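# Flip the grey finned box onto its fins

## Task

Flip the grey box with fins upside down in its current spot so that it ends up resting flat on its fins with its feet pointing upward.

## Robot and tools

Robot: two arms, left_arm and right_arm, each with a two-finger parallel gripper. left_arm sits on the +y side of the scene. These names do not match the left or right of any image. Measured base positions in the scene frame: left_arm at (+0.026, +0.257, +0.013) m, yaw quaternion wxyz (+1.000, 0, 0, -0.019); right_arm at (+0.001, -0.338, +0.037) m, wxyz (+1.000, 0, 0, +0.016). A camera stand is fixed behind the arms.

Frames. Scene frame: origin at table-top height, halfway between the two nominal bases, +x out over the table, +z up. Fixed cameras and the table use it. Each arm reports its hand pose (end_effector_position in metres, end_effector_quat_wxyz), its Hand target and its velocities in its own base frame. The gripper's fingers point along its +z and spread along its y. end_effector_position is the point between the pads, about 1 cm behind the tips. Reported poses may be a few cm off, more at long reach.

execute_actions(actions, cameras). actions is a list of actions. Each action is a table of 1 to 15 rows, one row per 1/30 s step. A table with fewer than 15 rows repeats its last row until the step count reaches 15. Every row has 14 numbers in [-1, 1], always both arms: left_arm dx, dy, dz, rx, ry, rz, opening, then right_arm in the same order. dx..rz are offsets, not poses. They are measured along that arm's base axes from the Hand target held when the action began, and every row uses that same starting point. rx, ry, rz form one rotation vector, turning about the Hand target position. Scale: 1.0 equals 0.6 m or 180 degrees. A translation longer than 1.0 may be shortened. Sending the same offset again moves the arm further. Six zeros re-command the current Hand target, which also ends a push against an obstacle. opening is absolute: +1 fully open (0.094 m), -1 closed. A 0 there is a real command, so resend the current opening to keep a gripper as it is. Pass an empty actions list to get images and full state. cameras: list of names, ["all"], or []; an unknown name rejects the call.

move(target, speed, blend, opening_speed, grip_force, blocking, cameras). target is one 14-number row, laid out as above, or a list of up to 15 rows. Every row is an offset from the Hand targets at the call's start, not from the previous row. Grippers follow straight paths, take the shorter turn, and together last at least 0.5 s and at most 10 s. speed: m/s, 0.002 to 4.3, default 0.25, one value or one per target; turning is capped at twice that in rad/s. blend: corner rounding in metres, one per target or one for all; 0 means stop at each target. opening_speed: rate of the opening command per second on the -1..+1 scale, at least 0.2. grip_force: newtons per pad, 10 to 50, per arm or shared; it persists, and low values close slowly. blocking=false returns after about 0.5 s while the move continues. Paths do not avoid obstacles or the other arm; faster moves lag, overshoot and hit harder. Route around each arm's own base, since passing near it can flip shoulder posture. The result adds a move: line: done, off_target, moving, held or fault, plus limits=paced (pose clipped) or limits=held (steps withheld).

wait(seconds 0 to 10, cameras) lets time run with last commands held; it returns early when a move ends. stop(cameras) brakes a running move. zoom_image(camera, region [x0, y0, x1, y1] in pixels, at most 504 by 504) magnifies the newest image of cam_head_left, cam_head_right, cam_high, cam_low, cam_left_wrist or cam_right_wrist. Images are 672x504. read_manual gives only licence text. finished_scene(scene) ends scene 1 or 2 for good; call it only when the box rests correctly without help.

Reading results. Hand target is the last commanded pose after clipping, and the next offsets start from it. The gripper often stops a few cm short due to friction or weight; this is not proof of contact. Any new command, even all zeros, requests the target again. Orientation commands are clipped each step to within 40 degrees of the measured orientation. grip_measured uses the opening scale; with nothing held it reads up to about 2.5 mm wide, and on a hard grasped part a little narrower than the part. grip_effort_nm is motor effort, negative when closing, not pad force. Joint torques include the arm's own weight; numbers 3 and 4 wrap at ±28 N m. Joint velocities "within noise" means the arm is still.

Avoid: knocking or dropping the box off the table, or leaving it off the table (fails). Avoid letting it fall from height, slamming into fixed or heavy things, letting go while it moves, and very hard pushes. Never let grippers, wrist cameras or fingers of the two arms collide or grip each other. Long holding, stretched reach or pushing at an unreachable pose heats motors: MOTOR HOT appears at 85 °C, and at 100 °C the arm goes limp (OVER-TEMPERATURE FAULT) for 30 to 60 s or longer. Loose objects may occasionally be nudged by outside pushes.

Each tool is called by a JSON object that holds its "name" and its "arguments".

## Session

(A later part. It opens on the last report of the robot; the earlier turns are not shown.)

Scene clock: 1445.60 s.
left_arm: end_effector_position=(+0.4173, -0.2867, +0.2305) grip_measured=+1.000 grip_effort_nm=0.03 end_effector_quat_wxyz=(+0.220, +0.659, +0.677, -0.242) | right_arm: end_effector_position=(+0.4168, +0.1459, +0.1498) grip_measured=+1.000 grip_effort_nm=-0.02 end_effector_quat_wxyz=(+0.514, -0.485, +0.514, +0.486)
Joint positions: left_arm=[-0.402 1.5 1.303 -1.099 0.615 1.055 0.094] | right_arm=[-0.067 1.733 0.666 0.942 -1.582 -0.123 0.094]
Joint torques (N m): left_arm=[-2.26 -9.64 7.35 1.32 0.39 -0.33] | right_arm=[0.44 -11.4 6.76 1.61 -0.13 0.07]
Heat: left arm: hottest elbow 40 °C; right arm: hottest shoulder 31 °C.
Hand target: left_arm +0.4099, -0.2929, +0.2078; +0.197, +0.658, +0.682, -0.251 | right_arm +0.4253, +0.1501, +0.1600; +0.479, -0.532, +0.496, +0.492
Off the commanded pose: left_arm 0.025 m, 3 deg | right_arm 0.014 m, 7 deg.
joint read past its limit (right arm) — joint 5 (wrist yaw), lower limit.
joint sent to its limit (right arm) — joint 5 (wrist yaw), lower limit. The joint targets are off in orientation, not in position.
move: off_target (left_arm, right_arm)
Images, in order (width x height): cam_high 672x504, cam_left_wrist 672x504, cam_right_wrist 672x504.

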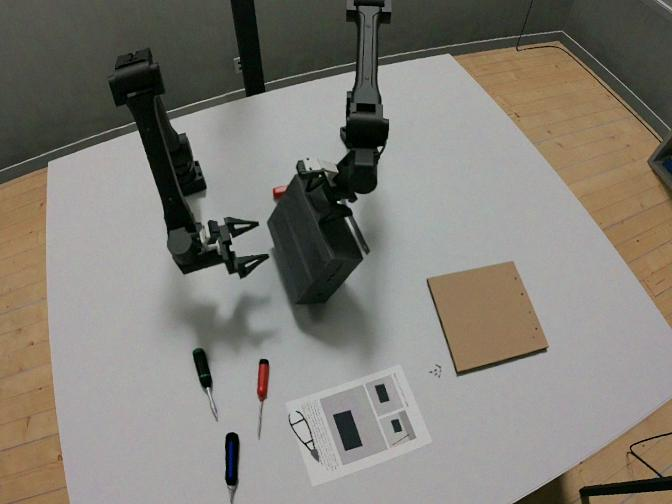

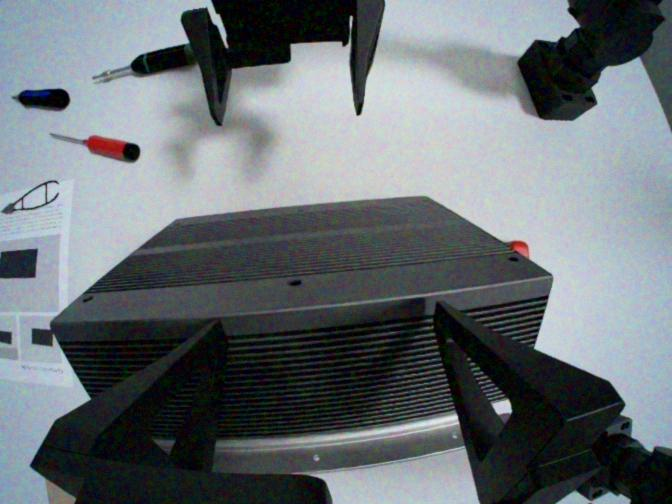

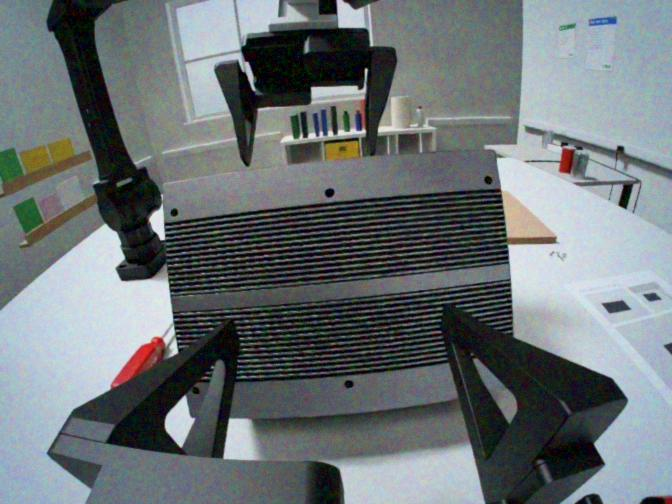

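{"name": "move", "arguments": {"target": [0,0,0,0,0,0,1, 0.017,0.128,0.035,0,0,-0.0056,1], "speed": 0.05, "cameras": ["cam_left_wrist","cam_right_wrist","cam_high"]}}

Scene clock: 1481.87 s.
left_arm: end_effector_position=(+0.4173, -0.2867, +0.2305) grip_measured=+1.000 grip_effort_nm=0.03 end_effector_quat_wxyz=(+0.220, +0.659, +0.677, -0.242) | right_arm: end_effector_position=(+0.4260, +0.2200, +0.1650) grip_measured=+1.000 grip_effort_nm=-0.02 end_effector_quat_wxyz=(+0.480, -0.505, +0.513, +0.501)
Joint positions: left_arm=[-0.402 1.5 1.303 -1.099 0.615 1.055 0.094] | right_arm=[0.108 1.671 0.762 0.525 -1.469 -0.352 0.094]
Joint torques (N m): left_arm=[-2.2 -9.47 7.34 1.31 0.41 -0.34] | right_arm=[0.79 -12.51 8.28 1.28 -0.15 -0.1]
Heat: left arm: hottest elbow 40 °C; right arm: hottest elbow 33 °C.
Hand target: left_arm +0.4099, -0.2929, +0.2078; +0.197, +0.658, +0.682, -0.251 | right_arm +0.4355, +0.2268, +0.1810; +0.483, -0.527, +0.501, +0.487
Off the commanded pose: left_arm 0.025 m, 3 deg | right_arm 0.020 m, 3 deg.
move: off_target (left_arm, right_arm)
Images, in order (width x height): cam_high 672x504, cam_left_wrist 672x504, cam_right_wrist 672x504.

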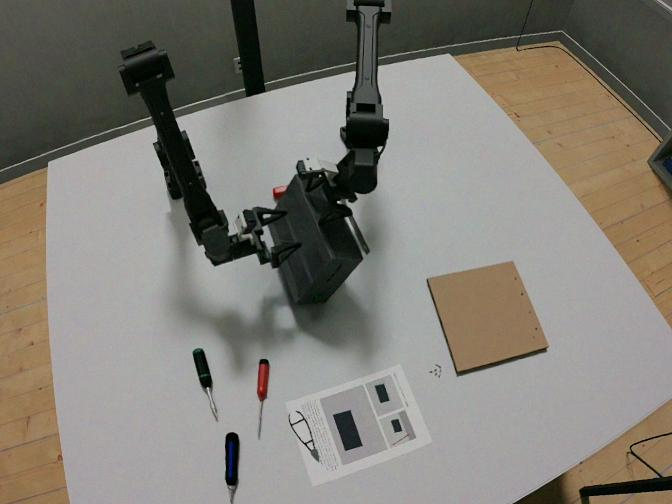

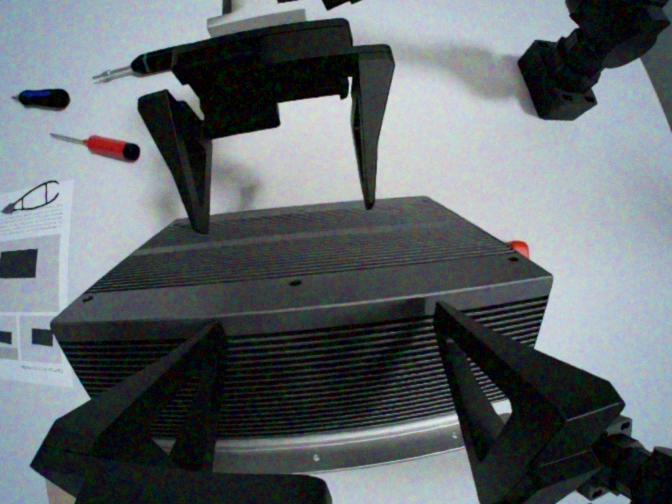

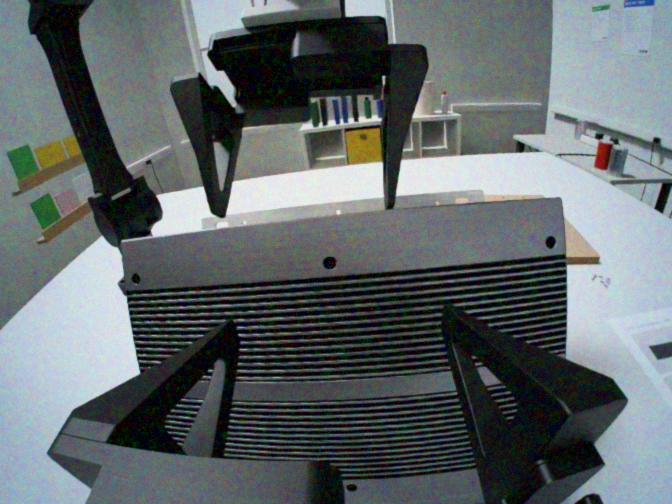

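{"name": "move", "arguments": {"target": [0,0,0,0,0,0,1, 0.005,0.0233,0.01,0,0,-0.0111,1], "speed": 0.02, "cameras": ["cam_left_wrist","cam_right_wrist"]}}

Scene clock: 1498.13 s.
left_arm: end_effector_position=(+0.4173, -0.2867, +0.2305) grip_measured=+1.000 grip_effort_nm=0.03 end_effector_quat_wxyz=(+0.220, +0.659, +0.677, -0.242) | right_arm: end_effector_position=(+0.4294, +0.2327, +0.1702) grip_measured=+1.000 grip_effort_nm=-0.02 end_effector_quat_wxyz=(+0.482, -0.505, +0.525, +0.487)
Joint positions: left_arm=[-0.402 1.5 1.303 -1.099 0.615 1.055 0.094] | right_arm=[0.138 1.647 0.768 0.497 -1.406 -0.352 0.094]
Joint torques (N m): left_arm=[-2.37 -9.47 7.3 1.29 0.4 -0.33] | right_arm=[0.5 -11.87 8.57 1.42 -0.18 -0.13]
Heat: left arm: hottest elbow 40 °C; right arm: hottest elbow 35 °C.
Hand target: left_arm +0.4099, -0.2929, +0.2078; +0.197, +0.658, +0.682, -0.251 | right_arm +0.4384, +0.2408, +0.1871; +0.492, -0.518, +0.510, +0.479
Off the commanded pose: left_arm 0.025 m, 3 deg | right_arm 0.021 m, 3 deg.
move: off_target (left_arm, right_arm)
Images, in order (width x height): cam_left_wrist 672x504, cam_right_wrist 672x504.

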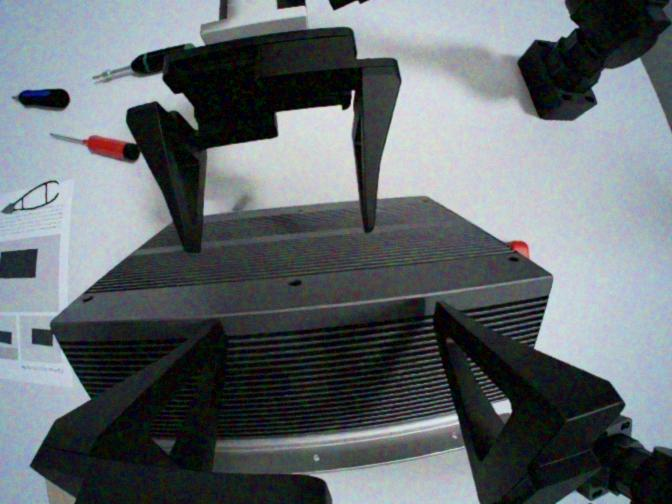

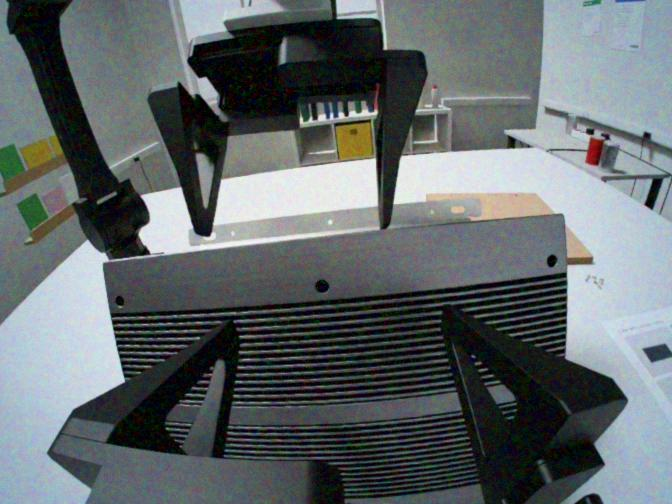

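{"name": "move", "arguments": {"target": [0,0,0,0,0,0,1, 0.003,0.0167,0.0,0,0,0.0078,1], "speed": 0.015, "cameras": ["cam_left_wrist","cam_right_wrist"]}}

Scene clock: 1541.53 s.
left_arm: end_effector_position=(+0.4173, -0.2867, +0.2305) grip_measured=+1.000 grip_effort_nm=0.03 end_effector_quat_wxyz=(+0.220, +0.659, +0.677, -0.242) | right_arm: end_effector_position=(+0.4314, +0.2422, +0.1764) grip_measured=+1.000 grip_effort_nm=-0.02 end_effector_quat_wxyz=(+0.480, -0.512, +0.517, +0.489)
Joint positions: left_arm=[-0.402 1.5 1.303 -1.099 0.615 1.055 0.094] | right_arm=[0.158 1.647 0.791 0.481 -1.406 -0.357 0.094]
Joint torques (N m): left_arm=[-2.32 -9.58 7.3 1.29 0.4 -0.34] | right_arm=[0.26 -10.87 8.95 1.11 -0.33 -0.16]
Heat: left arm: hottest elbow 40 °C; right arm: hottest elbow 39 °C.
Hand target: left_arm +0.4099, -0.2929, +0.2078; +0.197, +0.658, +0.682, -0.251 | right_arm +0.4402, +0.2508, +0.1871; +0.486, -0.525, +0.504, +0.485
Off the commanded pose: left_arm 0.025 m, 3 deg | right_arm 0.016 m, 2 deg.
move: off_target (left_arm, right_arm)
Images, in order (width x height): cam_left_wrist 672x504, cam_right_wrist 672x504.

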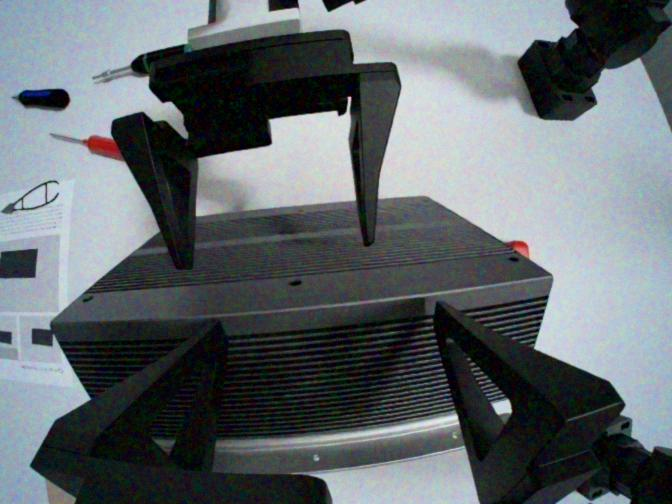

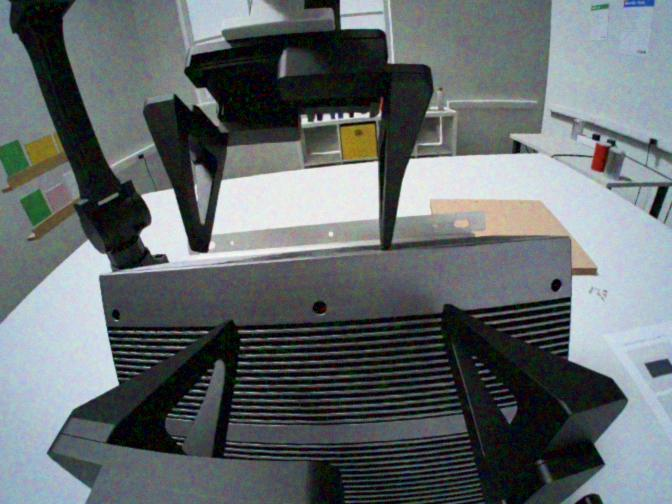

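{"name": "move", "arguments": {"target": [0,-0.0167,0.0,0,0,0,1, 0,0,0.0,0,0,0,1], "speed": 0.01, "cameras": ["cam_left_wrist","cam_right_wrist"]}}

Scene clock: 1563.97 s.
left_arm: end_effector_position=(+0.4145, -0.2953, +0.2306) grip_measured=+1.000 grip_effort_nm=0.03 end_effector_quat_wxyz=(+0.221, +0.660, +0.676, -0.242) | right_arm: end_effector_position=(+0.4319, +0.2423, +0.1770) grip_measured=+1.000 grip_effort_nm=-0.02 end_effector_quat_wxyz=(+0.482, -0.514, +0.516, +0.488)
Joint positions: left_arm=[-0.421 1.5 1.303 -1.084 0.61 1.034 0.094] | right_arm=[0.158 1.647 0.792 0.481 -1.406 -0.361 0.094]
Joint torques (N m): left_arm=[-2.32 -8.88 8.03 1.29 0.41 -0.34] | right_arm=[0.85 -10.99 8.79 1.22 -0.32 -0.14]
Heat: left arm: hottest elbow 40 °C; right arm: hottest elbow 40 °C.
Hand target: left_arm +0.4099, -0.3030, +0.2078; +0.197, +0.658, +0.682, -0.251 | right_arm +0.4402, +0.2508, +0.1871; +0.486, -0.525, +0.504, +0.485
Off the commanded pose: left_arm 0.024 m, 3 deg | right_arm 0.016 m, 2 deg.
move: off_target (left_arm, right_arm)
Images, in order (width x height): cam_left_wrist 672x504, cam_right_wrist 672x504.

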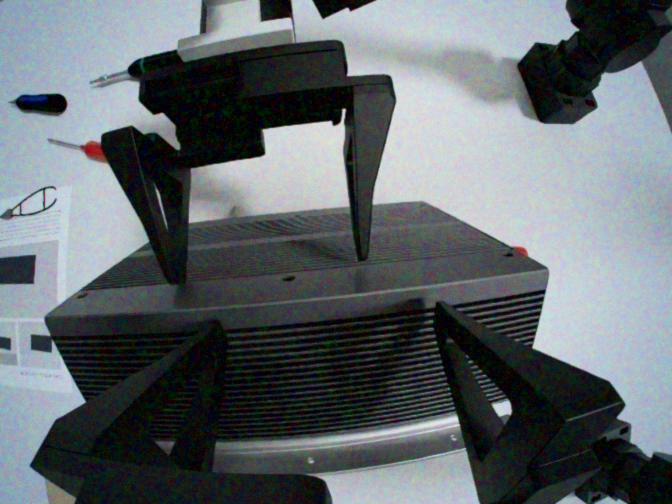

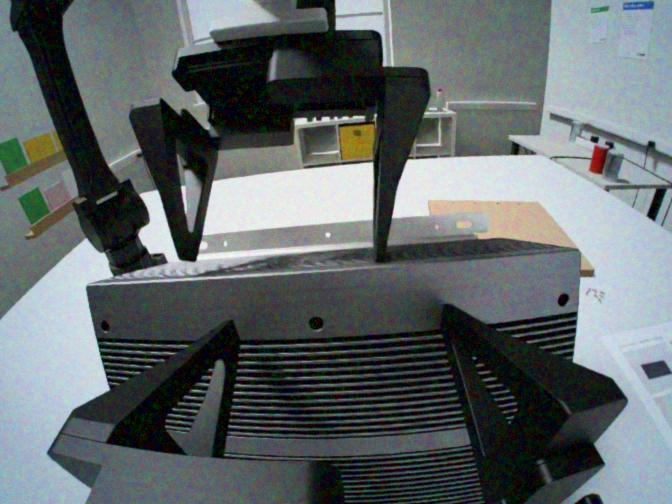

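{"name": "move", "arguments": {"target": [0.003,-0.0133,0.0,0,0,0,1, 0,0,0.0,0,0,0,1], "speed": 0.01, "cameras": ["cam_left_wrist","cam_right_wrist"]}}

Scene clock: 1570.23 s.
left_arm: end_effector_position=(+0.4144, -0.2963, +0.2303) grip_measured=+1.000 grip_effort_nm=0.03 end_effector_quat_wxyz=(+0.219, +0.655, +0.681, -0.242) | right_arm: end_effector_position=(+0.4319, +0.2423, +0.1770) grip_measured=+1.000 grip_effort_nm=-0.02 end_effector_quat_wxyz=(+0.482, -0.514, +0.515, +0.487)
Joint positions: left_arm=[-0.424 1.5 1.303 -1.082 0.606 1.017 0.094] | right_arm=[0.158 1.647 0.792 0.481 -1.406 -0.363 0.094]
Joint torques (N m): left_arm=[-3.19 -8.06 8.96 1.57 0.42 -0.34] | right_arm=[0.85 -10.81 8.73 1.2 -0.31 -0.07]
Heat: left arm: hottest elbow 40 °C; right arm: hottest elbow 40 °C.
Hand target: left_arm +0.4117, -0.3109, +0.2078; +0.197, +0.658, +0.682, -0.251 | right_arm +0.4402, +0.2508, +0.1871; +0.486, -0.525, +0.503, +0.485
Off the commanded pose: left_arm 0.027 m, 3 deg | right_arm 0.016 m, 2 deg.
move: off_target (left_arm, right_arm)
Images, in order (width x height): cam_left_wrist 672x504, cam_right_wrist 672x504.

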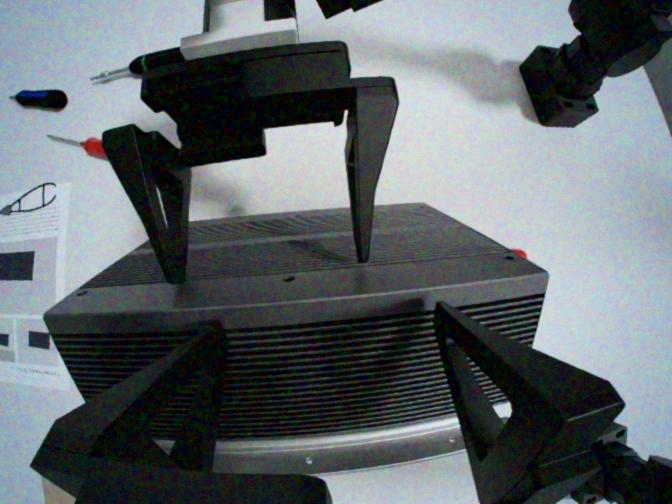

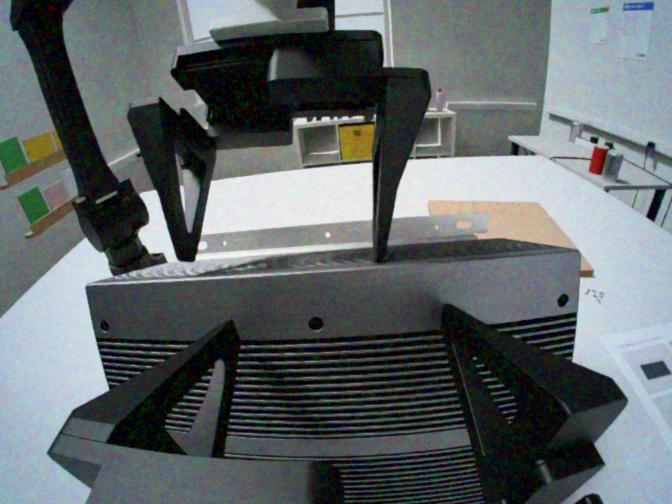

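{"name": "move", "arguments": {"target": [0.0,-0.01,0.0,0,0,0,1, 0,0,0.0,0,0,0,1], "speed": 0.01, "cameras": ["cam_left_wrist","cam_right_wrist"]}}

Scene clock: 1595.40 s.
left_arm: end_effector_position=(+0.4143, -0.2974, +0.2301) grip_measured=+1.000 grip_effort_nm=0.03 end_effector_quat_wxyz=(+0.217, +0.652, +0.685, -0.242) | right_arm: end_effector_position=(+0.4319, +0.2423, +0.1770) grip_measured=+1.000 grip_effort_nm=-0.02 end_effector_quat_wxyz=(+0.483, -0.515, +0.515, +0.487)
Joint positions: left_arm=[-0.427 1.5 1.303 -1.079 0.602 1.002 0.094] | right_arm=[0.158 1.647 0.792 0.481 -1.406 -0.365 0.094]
Joint torques (N m): left_arm=[-4.07 -7.71 9.26 1.72 0.45 -0.32] | right_arm=[0.91 -11.05 8.61 1.06 -0.32 -0.11]
Heat: left arm: hottest elbow 42 °C; right arm: hottest elbow 41 °C.
Hand target: left_arm +0.4116, -0.3170, +0.2078; +0.197, +0.658, +0.682, -0.251 | right_arm +0.4402, +0.2508, +0.1871; +0.486, -0.525, +0.503, +0.485
Off the commanded pose: left_arm 0.030 m, 3 deg | right_arm 0.016 m, 2 deg.
move: off_target (left_arm, right_arm)
Images, in order (width x height): cam_left_wrist 672x504, cam_right_wrist 672x504.

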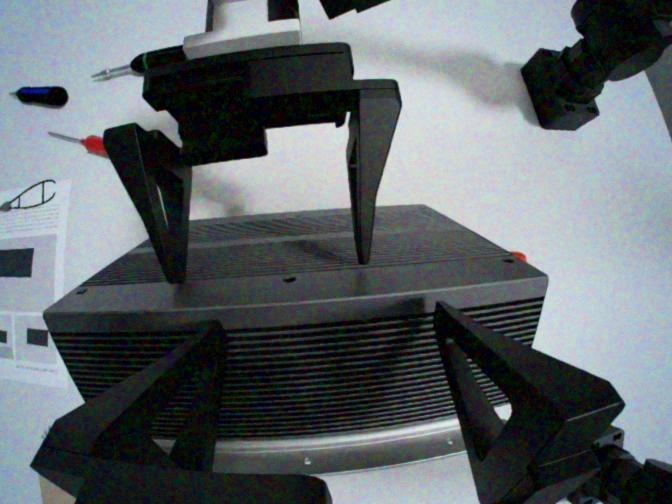

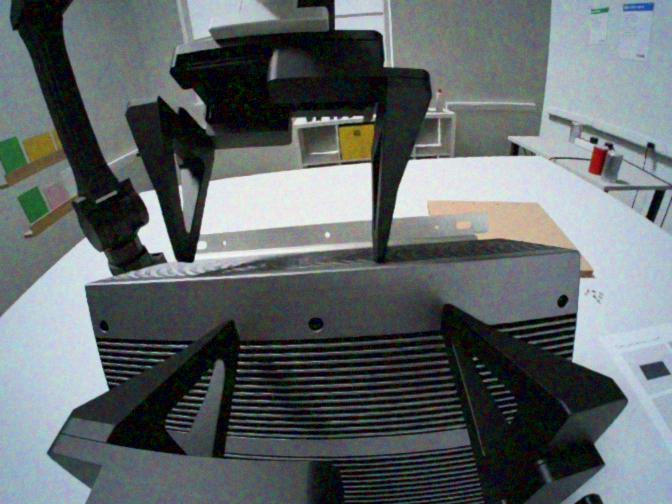

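{"name": "move", "arguments": {"target": [0.0,-0.005,0.0,0,0,0,1, 0,-0.025,0.0,0,0,0,1], "speed": 0.01, "cameras": ["cam_left_wrist","cam_right_wrist"]}}

Scene clock: 1604.13 s.
left_arm: end_effector_position=(+0.4130, -0.3055, +0.2306) grip_measured=+1.000 grip_effort_nm=0.03 end_effector_quat_wxyz=(+0.222, +0.658, +0.679, -0.239) | right_arm: end_effector_position=(+0.4318, +0.2335, +0.1763) grip_measured=+1.000 grip_effort_nm=-0.02 end_effector_quat_wxyz=(+0.482, -0.518, +0.511, +0.488)
Joint positions: left_arm=[-0.444 1.5 1.303 -1.062 0.598 0.999 0.094] | right_arm=[0.138 1.642 0.801 0.396 -1.433 -0.441 0.094]
Joint torques (N m): left_arm=[-3.02 -7.53 9.61 1.2 0.53 -0.38] | right_arm=[-0.44 -11.75 8.43 1.02 -0.51 -0.07]
Heat: left arm: hottest elbow 42 °C; right arm: hottest elbow 41 °C.
Hand target: left_arm +0.4116, -0.3200, +0.2078; +0.197, +0.658, +0.682, -0.251 | right_arm +0.4402, +0.2358, +0.1869; +0.486, -0.525, +0.504, +0.485
Off the commanded pose: left_arm 0.027 m, 3 deg | right_arm 0.014 m, 1 deg.
move: off_target (left_arm, right_arm)
Images, in order (width x height): cam_left_wrist 672x504, cam_right_wrist 672x504.

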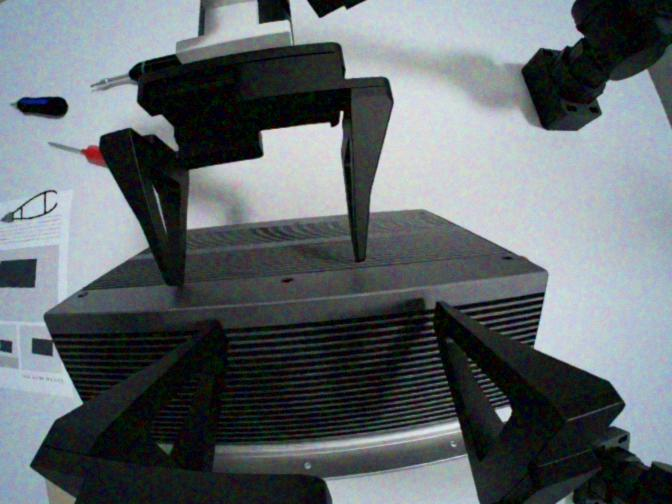

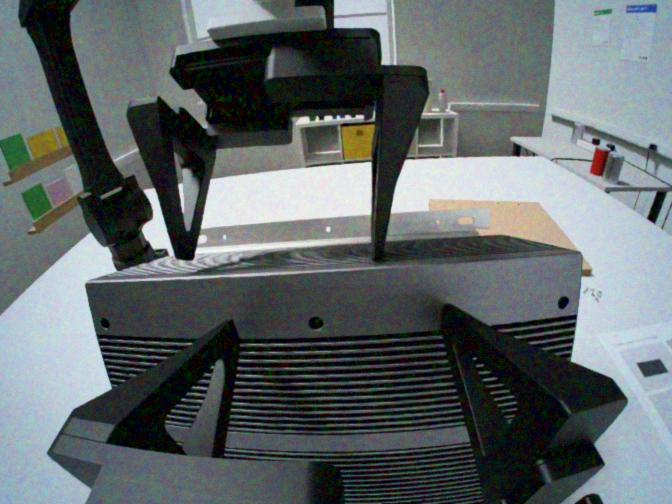

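{"name": "move", "arguments": {"target": [0.0,-0.005,0.0,0,0,0,1, 0,-0.02,0.0,0,0,0,1], "speed": 0.01, "cameras": ["cam_left_wrist","cam_right_wrist"]}}

Scene clock: 1612.90 s.
left_arm: end_effector_position=(+0.4100, -0.3133, +0.2303) grip_measured=+1.000 grip_effort_nm=0.03 end_effector_quat_wxyz=(+0.224, +0.664, +0.672, -0.241) | right_arm: end_effector_position=(+0.4295, +0.2243, +0.1739) grip_measured=+1.000 grip_effort_nm=-0.02 end_effector_quat_wxyz=(+0.477, -0.517, +0.512, +0.493)
Joint positions: left_arm=[-0.46 1.503 1.303 -1.051 0.6 0.999 0.094] | right_arm=[0.117 1.636 0.807 0.285 -1.457 -0.529 0.094]
Joint torques (N m): left_arm=[-2.08 -7.47 9.88 0.98 0.38 -0.44] | right_arm=[-1.32 -12.28 8.42 1.07 -0.53 -0.13]
Heat: left arm: hottest elbow 43 °C; right arm: hottest elbow 40 °C.
Hand target: left_arm +0.4118, -0.3229, +0.2077; +0.197, +0.658, +0.683, -0.251 | right_arm +0.4402, +0.2239, +0.1869; +0.486, -0.525, +0.504, +0.485
Off the commanded pose: left_arm 0.025 m, 4 deg | right_arm 0.017 m, 2 deg.
move: off_target (left_arm, right_arm)
Images, in order (width x height): cam_left_wrist 672x504, cam_right_wrist 672x504.

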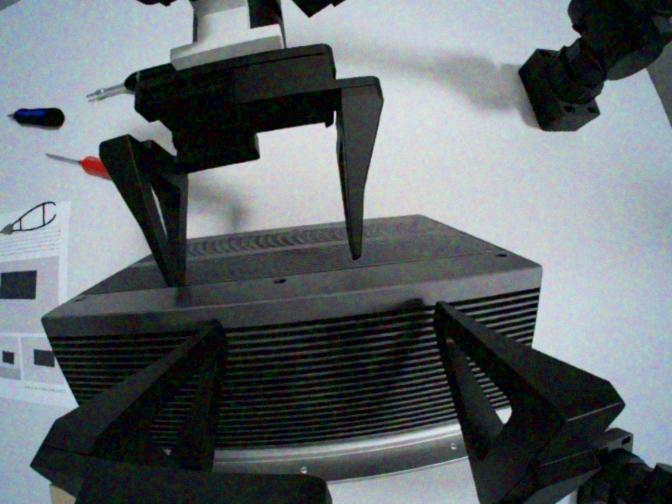

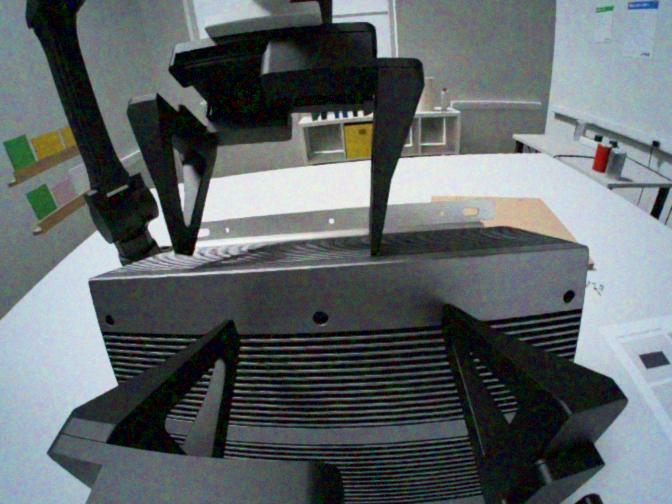

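{"name": "move", "arguments": {"target": [0.0,0,0.0,0,0,0,1, 0,-0.02,0.0,0,0,0,1], "speed": 0.01, "cameras": ["cam_left_wrist","cam_right_wrist"]}}

Scene clock: 1620.40 s.
left_arm: end_effector_position=(+0.4086, -0.3178, +0.2276) grip_measured=+1.000 grip_effort_nm=0.03 end_effector_quat_wxyz=(+0.222, +0.665, +0.670, -0.245) | right_arm: end_effector_position=(+0.4279, +0.2121, +0.1708) grip_measured=+1.000 grip_effort_nm=-0.02 end_effector_quat_wxyz=(+0.475, -0.512, +0.516, +0.496)
Joint positions: left_arm=[-0.468 1.51 1.303 -1.048 0.604 0.995 0.094] | right_arm=[0.09 1.631 0.818 0.137 -1.479 -0.648 0.094]
Joint torques (N m): left_arm=[-1.44 -8.06 9.87 0.85 0.24 -0.39] | right_arm=[-1.03 -12.22 8.96 1.11 -0.58 -0.1]
Heat: left arm: hottest elbow 43 °C; right arm: hottest elbow 40 °C.
Hand target: left_arm +0.4117, -0.3229, +0.2076; +0.196, +0.658, +0.683, -0.251 | right_arm +0.4402, +0.2119, +0.1871; +0.486, -0.525, +0.504, +0.485
Off the commanded pose: left_arm 0.021 m, 3 deg | right_arm 0.020 m, 3 deg.
move: off_target (left_arm, right_arm)
Images, in order (width x height): cam_left_wrist 672x504, cam_right_wrist 672x504.

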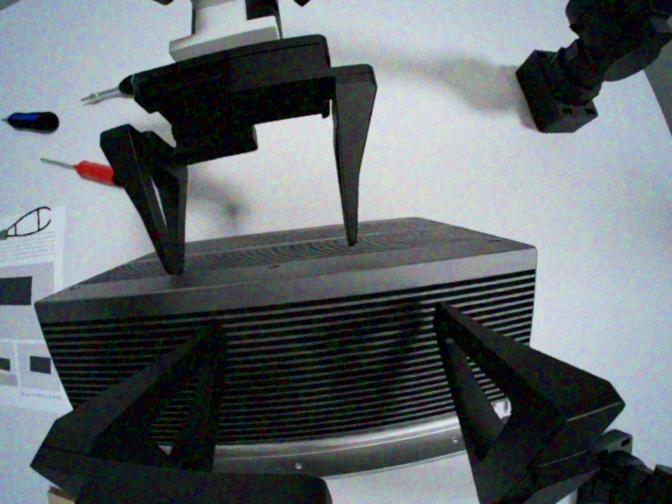

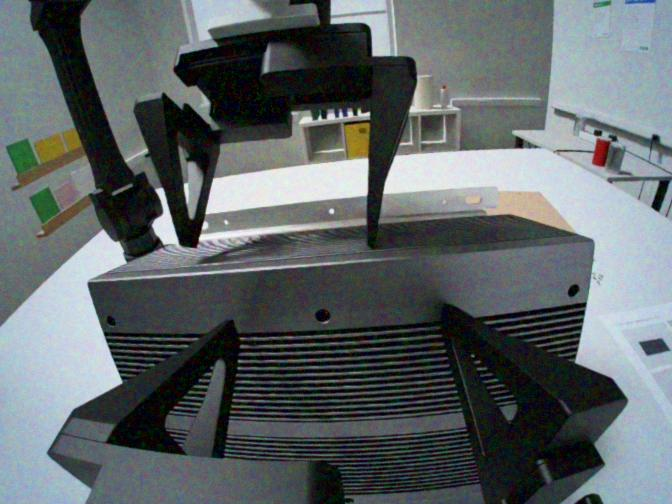

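{"name": "move", "arguments": {"target": [0.0,0.06,0.09,0,0,0,1, 0,0,0.0,0,0,0,1], "speed": 0.03, "cameras": ["cam_left_wrist","cam_right_wrist"]}}

Scene clock: 1639.57 s.
left_arm: end_effector_position=(+0.4004, -0.2865, +0.2381) grip_measured=+1.000 grip_effort_nm=0.03 end_effector_quat_wxyz=(+0.173, +0.653, +0.690, -0.259) | right_arm: end_effector_position=(+0.4293, +0.2094, +0.1708) grip_measured=+1.000 grip_effort_nm=-0.02 end_effector_quat_wxyz=(+0.477, -0.511, +0.517, +0.494)
Joint positions: left_arm=[-0.416 1.51 1.349 -1.231 0.612 1.043 0.094] | right_arm=[0.084 1.631 0.818 0.137 -1.479 -0.649 0.094]
Joint torques (N m): left_arm=[0.03 -12.4 12.59 0.62 0.62 0.01] | right_arm=[-0.62 -12.75 8.75 1.36 -0.64 -0.03]
Heat: left arm: hottest elbow 43 °C; right arm: hottest elbow 40 °C.
Hand target: left_arm +0.4117, -0.2869, +0.2616; +0.196, +0.658, +0.683, -0.251 | right_arm +0.4396, +0.2117, +0.1871; +0.488, -0.522, +0.503, +0.485 (not the last commanded pose)
Off the commanded pose: left_arm 0.026 m, 3 deg | right_arm 0.020 m, 3 deg.
move: off_target (left_arm, right_arm)
Images, in order (width x height): cam_left_wrist 672x504, cam_right_wrist 672x504.

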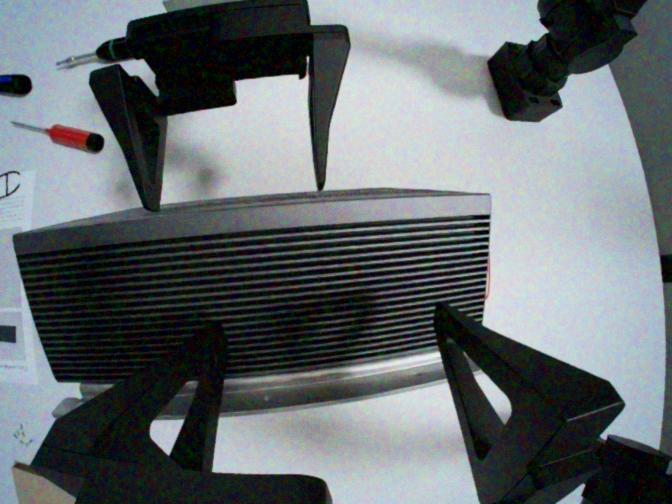

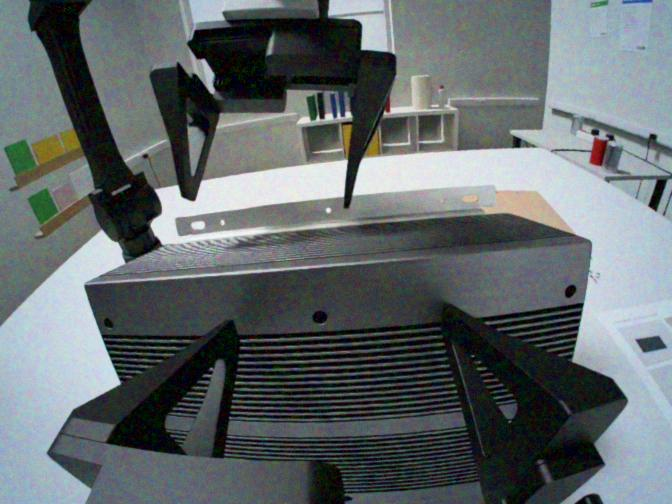

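{"name": "move", "arguments": {"target": [[0,0.04,0.1,0,0,0,1, 0,0,0,0,0,0,1],[0,0.2,0.08,-0.10,0,0,1, 0,0,0,0,0,0,1]], "speed": 0.08, "blend": [0.02,0], "cameras": ["cam_left_wrist","cam_right_wrist"]}}

Scene clock: 1689.20 s.
left_arm: end_effector_position=(+0.4122, -0.1698, +0.3098) grip_measured=+1.000 grip_effort_nm=0.03 end_effector_quat_wxyz=(+0.296, +0.619, +0.635, -0.354) | right_arm: end_effector_position=(+0.4293, +0.2094, +0.1708) grip_measured=+1.000 grip_effort_nm=-0.02 end_effector_quat_wxyz=(+0.477, -0.511, +0.517, +0.494)
Joint positions: left_arm=[-0.064 1.452 1.371 -1.506 0.96 1.489 0.094] | right_arm=[0.084 1.631 0.818 0.137 -1.479 -0.649 0.094]
Joint torques (N m): left_arm=[-0.21 -10.52 8.73 0.18 0.78 -0.07] | right_arm=[-0.32 -12.04 8.68 1.55 -0.62 -0.11]
Heat: left arm: hottest elbow 46 °C; right arm: hottest elbow 40 °C.
Hand target: left_arm +0.4116, -0.1669, +0.3097; +0.297, +0.619, +0.635, -0.355 | right_arm +0.4396, +0.2117, +0.1871; +0.488, -0.522, +0.503, +0.485
Off the commanded pose: left_arm 0.003 m, 0 deg | right_arm 0.019 m, 3 deg.
move: off_target (right_arm)
Images, in order (width x height): cam_left_wrist 672x504, cam_right_wrist 672x504.

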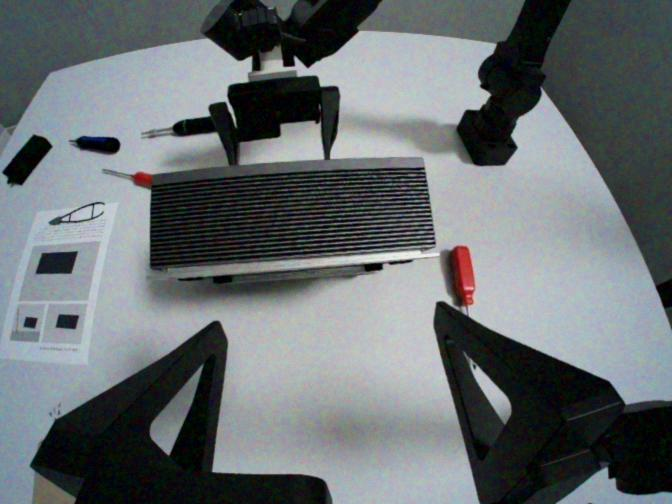

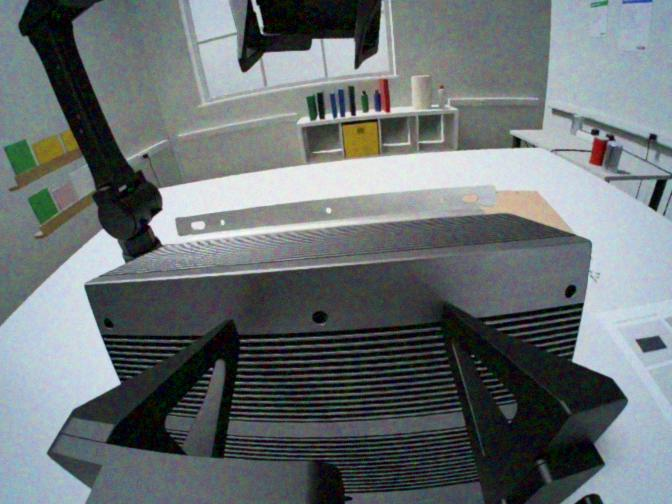

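{"name": "move", "arguments": {"target": [0.0333,0,-0.45,-0.128,0,0.0122,1, 0,0,0,0,0,0,1], "speed": 0.1, "cameras": ["cam_left_wrist","cam_right_wrist","cam_high"]}}

Scene clock: 1725.77 s.
left_arm: end_effector_position=(+0.4299, -0.1710, +0.0478) grip_measured=+1.000 grip_effort_nm=0.03 end_effector_quat_wxyz=(+0.418, +0.537, +0.562, -0.470) | right_arm: end_effector_position=(+0.4293, +0.2094, +0.1708) grip_measured=+1.000 grip_effort_nm=-0.02 end_effector_quat_wxyz=(+0.477, -0.511, +0.517, +0.494)
Joint positions: left_arm=[-0.001 1.927 1.003 -0.808 1.358 1.654 0.094] | right_arm=[0.084 1.631 0.818 0.137 -1.479 -0.649 0.094]
Joint torques (N m): left_arm=[-0.03 -11.75 5.41 0.68 0.84 -0.08] | right_arm=[-0.85 -12.69 8.73 1.54 -0.61 -0.05]
Heat: left arm: hottest elbow 44 °C; right arm: hottest elbow 40 °C.
Hand target: left_arm +0.4318, -0.1670, +0.0398; +0.421, +0.535, +0.563, -0.469 | right_arm +0.4396, +0.2117, +0.1871; +0.488, -0.522, +0.503, +0.485
Off the commanded pose: left_arm 0.009 m, 0 deg | right_arm 0.019 m, 3 deg.
move: off_target (right_arm)
Images, in order (width x height): cam_high 672x504, cam_left_wrist 672x504, cam_right_wrist 672x504.

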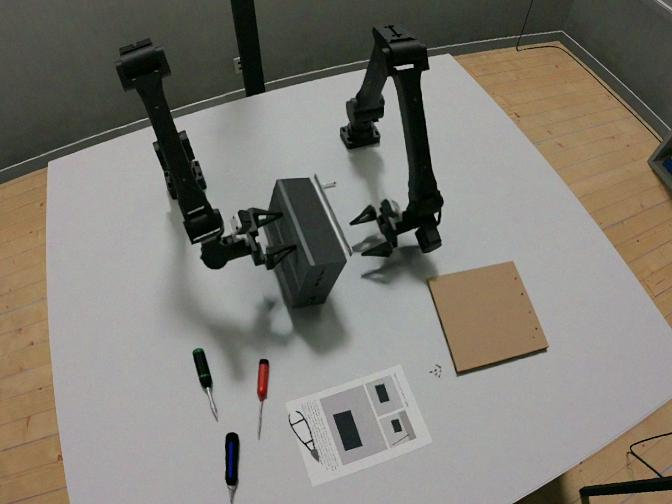

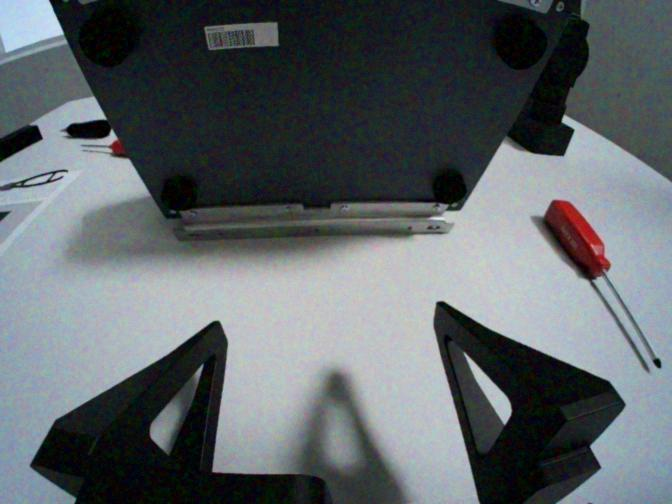

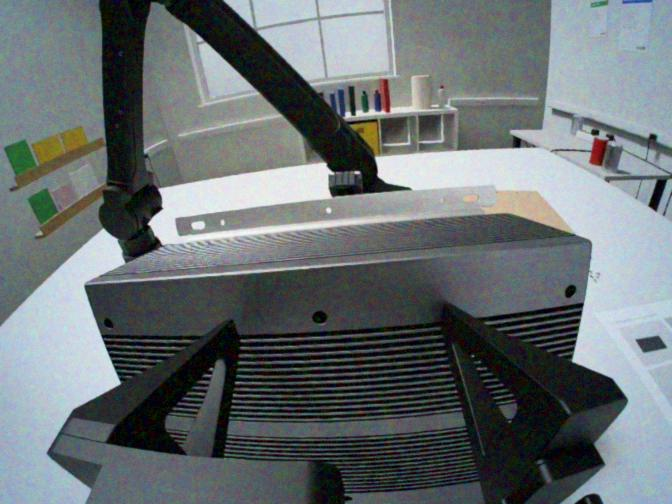

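{"name": "move", "arguments": {"target": [0.0037,-0.1217,-0.0197,0,-0.0253,0.024,1, 0,0,0,0,0,0,1], "speed": 0.05, "cameras": ["cam_left_wrist","cam_right_wrist"]}}

Scene clock: 1756.70 s.
left_arm: end_effector_position=(+0.4358, -0.2368, +0.0280) grip_measured=+1.000 grip_effort_nm=0.03 end_effector_quat_wxyz=(+0.461, +0.532, +0.566, -0.430) | right_arm: end_effector_position=(+0.4293, +0.2094, +0.1708) grip_measured=+1.000 grip_effort_nm=-0.02 end_effector_quat_wxyz=(+0.477, -0.511, +0.517, +0.494)
Joint positions: left_arm=[-0.155 1.925 0.785 0.375 1.269 0.746 0.094] | right_arm=[0.084 1.631 0.818 0.137 -1.479 -0.649 0.094]
Joint torques (N m): left_arm=[-1.38 -12.63 4.41 2.17 0.42 -0.34] | right_arm=[-0.32 -12.45 8.64 1.47 -0.62 -0.06]
Heat: left arm: hottest elbow 42 °C; right arm: hottest elbow 41 °C.
Hand target: left_arm +0.4340, -0.2401, +0.0279; +0.461, +0.532, +0.565, -0.431 | right_arm +0.4396, +0.2117, +0.1871; +0.488, -0.522, +0.503, +0.485
Off the commanded pose: left_arm 0.004 m, 0 deg | right_arm 0.019 m, 3 deg.
move: off_target (right_arm)
Images, in order (width x height): cam_left_wrist 672x504, cam_right_wrist 672x504.

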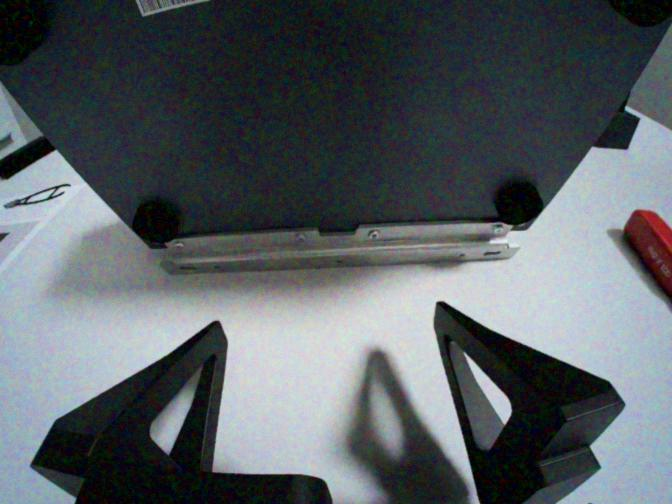

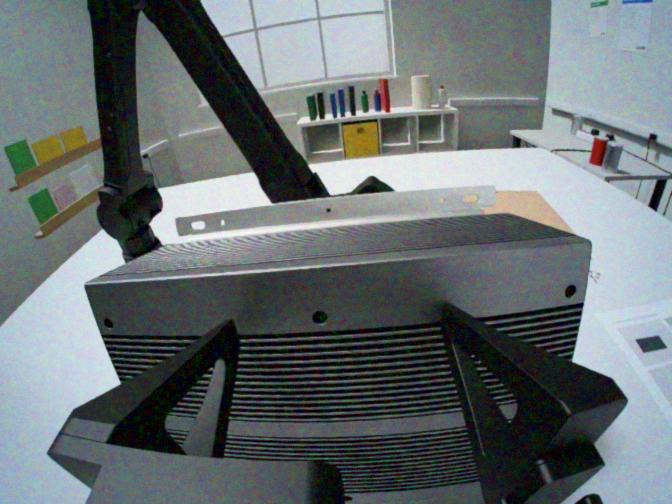

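{"name": "move", "arguments": {"target": [-0.002,0,0.0,0,0,-0.011,1, 0,-0.0367,-0.015,0,0,0,1], "speed": 0.01, "cameras": ["cam_left_wrist","cam_right_wrist"]}}

Scene clock: 1800.00 s.
left_arm: end_effector_position=(+0.4266, -0.2364, +0.0237) grip_measured=+1.000 grip_effort_nm=0.03 end_effector_quat_wxyz=(+0.449, +0.534, +0.564, -0.442) | right_arm: end_effector_position=(+0.4283, +0.1829, +0.1645) grip_measured=+1.000 grip_effort_nm=-0.02 end_effector_quat_wxyz=(+0.485, -0.501, +0.524, +0.489)
Joint positions: left_arm=[-0.155 1.925 0.785 0.298 1.289 0.803 0.094] | right_arm=[0.022 1.631 0.838 -0.125 -1.505 -0.89 0.094]
Joint torques (N m): left_arm=[-1.2 -12.51 6.26 1.16 0.7 -0.07] | right_arm=[0.26 -10.81 9.4 1.03 -1.04 -0.22]
Heat: left arm: hottest elbow 40 °C; right arm: hottest elbow 41 °C.
Hand target: left_arm +0.4328, -0.2401, +0.0279; +0.453, +0.541, +0.556, -0.439 | right_arm +0.4395, +0.1898, +0.1781; +0.488, -0.522, +0.503, +0.485
Off the commanded pose: left_arm 0.008 m, 1 deg | right_arm 0.019 m, 3 deg.
move: off_target (right_arm)
Images, in order (width x height): cam_left_wrist 672x504, cam_right_wrist 672x504.

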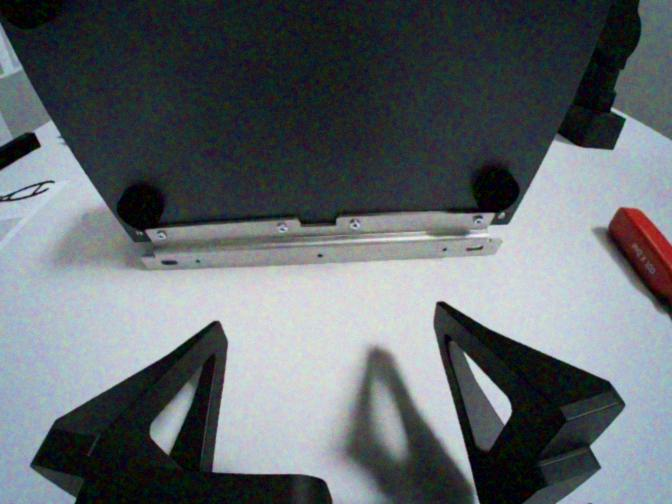

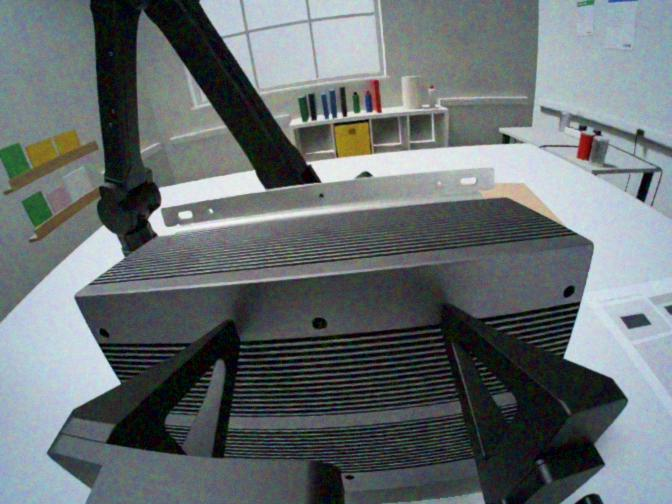

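{"name": "move", "arguments": {"target": [0.006,-0.08,0.003,0,0,0.0,1, 0,0,0,0,0,0,1], "speed": 0.04, "cameras": ["cam_left_wrist"]}}

Scene clock: 1813.63 s.
left_arm: end_effector_position=(+0.4292, -0.2820, +0.0338) grip_measured=+1.000 grip_effort_nm=0.03 end_effector_quat_wxyz=(+0.452, +0.541, +0.558, -0.438) | right_arm: end_effector_position=(+0.4283, +0.1829, +0.1645) grip_measured=+1.000 grip_effort_nm=-0.02 end_effector_quat_wxyz=(+0.485, -0.501, +0.524, +0.489)
Joint positions: left_arm=[-0.257 1.931 0.792 0.498 1.216 0.611 0.094] | right_arm=[0.022 1.631 0.838 -0.125 -1.505 -0.891 0.094]
Joint torques (N m): left_arm=[-1.44 -10.87 6.76 2.35 0.36 -0.31] | right_arm=[0.62 -10.99 8.92 1.36 -1.12 -0.13]
Heat: left arm: hottest elbow 40 °C; right arm: hottest elbow 41 °C.
Hand target: left_arm +0.4364, -0.2880, +0.0297; +0.453, +0.541, +0.556, -0.439 | right_arm +0.4387, +0.1898, +0.1782; +0.494, -0.517, +0.504, +0.485 (not the last commanded pose)
Off the commanded pose: left_arm 0.010 m, 0 deg | right_arm 0.019 m, 3 deg.
move: off_target (right_arm)
Images, in order (width x height): cam_left_wrist 672x504.

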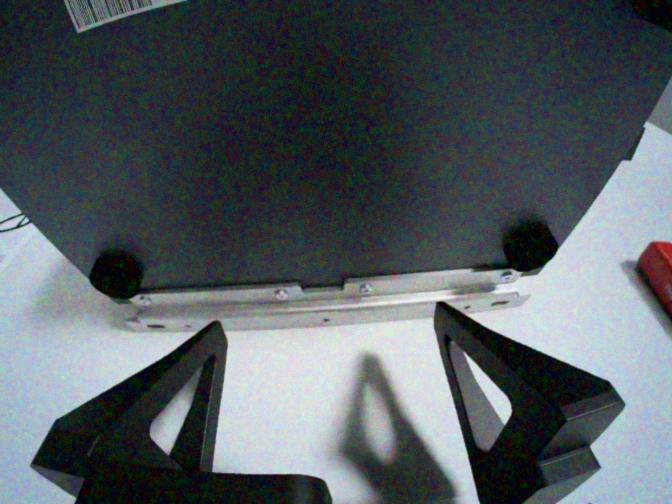

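{"name": "move", "arguments": {"target": [0.0,-0.045,-0.003,0,0,0.0,1, 0,0,0,0,0,0,1], "speed": 0.02, "cameras": ["cam_left_wrist","cam_right_wrist"]}}

Scene clock: 1818.40 s.
left_arm: end_effector_position=(+0.4292, -0.3080, +0.0318) grip_measured=+1.000 grip_effort_nm=0.03 end_effector_quat_wxyz=(+0.452, +0.541, +0.558, -0.438) | right_arm: end_effector_position=(+0.4283, +0.1829, +0.1645) grip_measured=+1.000 grip_effort_nm=-0.02 end_effector_quat_wxyz=(+0.485, -0.501, +0.524, +0.489)
Joint positions: left_arm=[-0.313 1.955 0.805 0.588 1.169 0.525 0.094] | right_arm=[0.022 1.631 0.838 -0.125 -1.505 -0.891 0.094]
Joint torques (N m): left_arm=[-1.55 -11.05 6.84 2.47 0.31 -0.3] | right_arm=[0.62 -10.58 9.06 1.63 -1.09 -0.05]
Heat: left arm: hottest elbow 40 °C; right arm: hottest elbow 41 °C.
Hand target: left_arm +0.4363, -0.3150, +0.0278; +0.453, +0.541, +0.556, -0.439 | right_arm +0.4387, +0.1898, +0.1782; +0.494, -0.517, +0.504, +0.485
Off the commanded pose: left_arm 0.011 m, 0 deg | right_arm 0.019 m, 3 deg.
move: off_target (left_arm, right_arm)
Images, in order (width x height): cam_left_wrist 672x504, cam_right_wrist 672x504.

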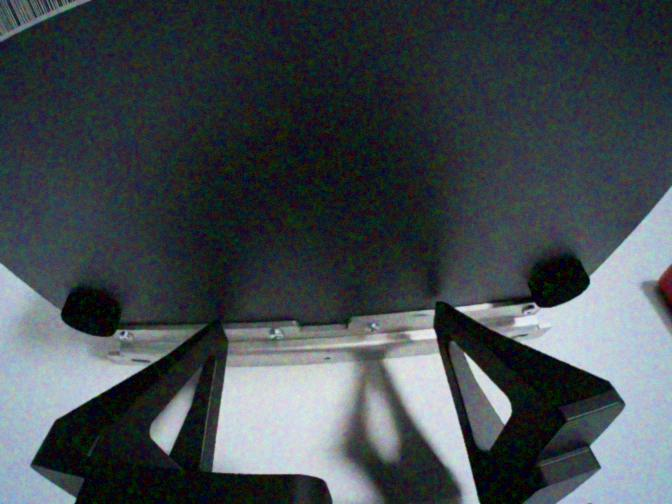

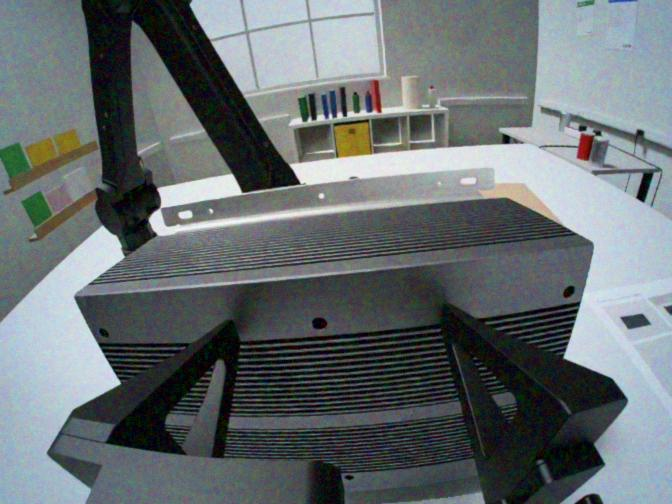

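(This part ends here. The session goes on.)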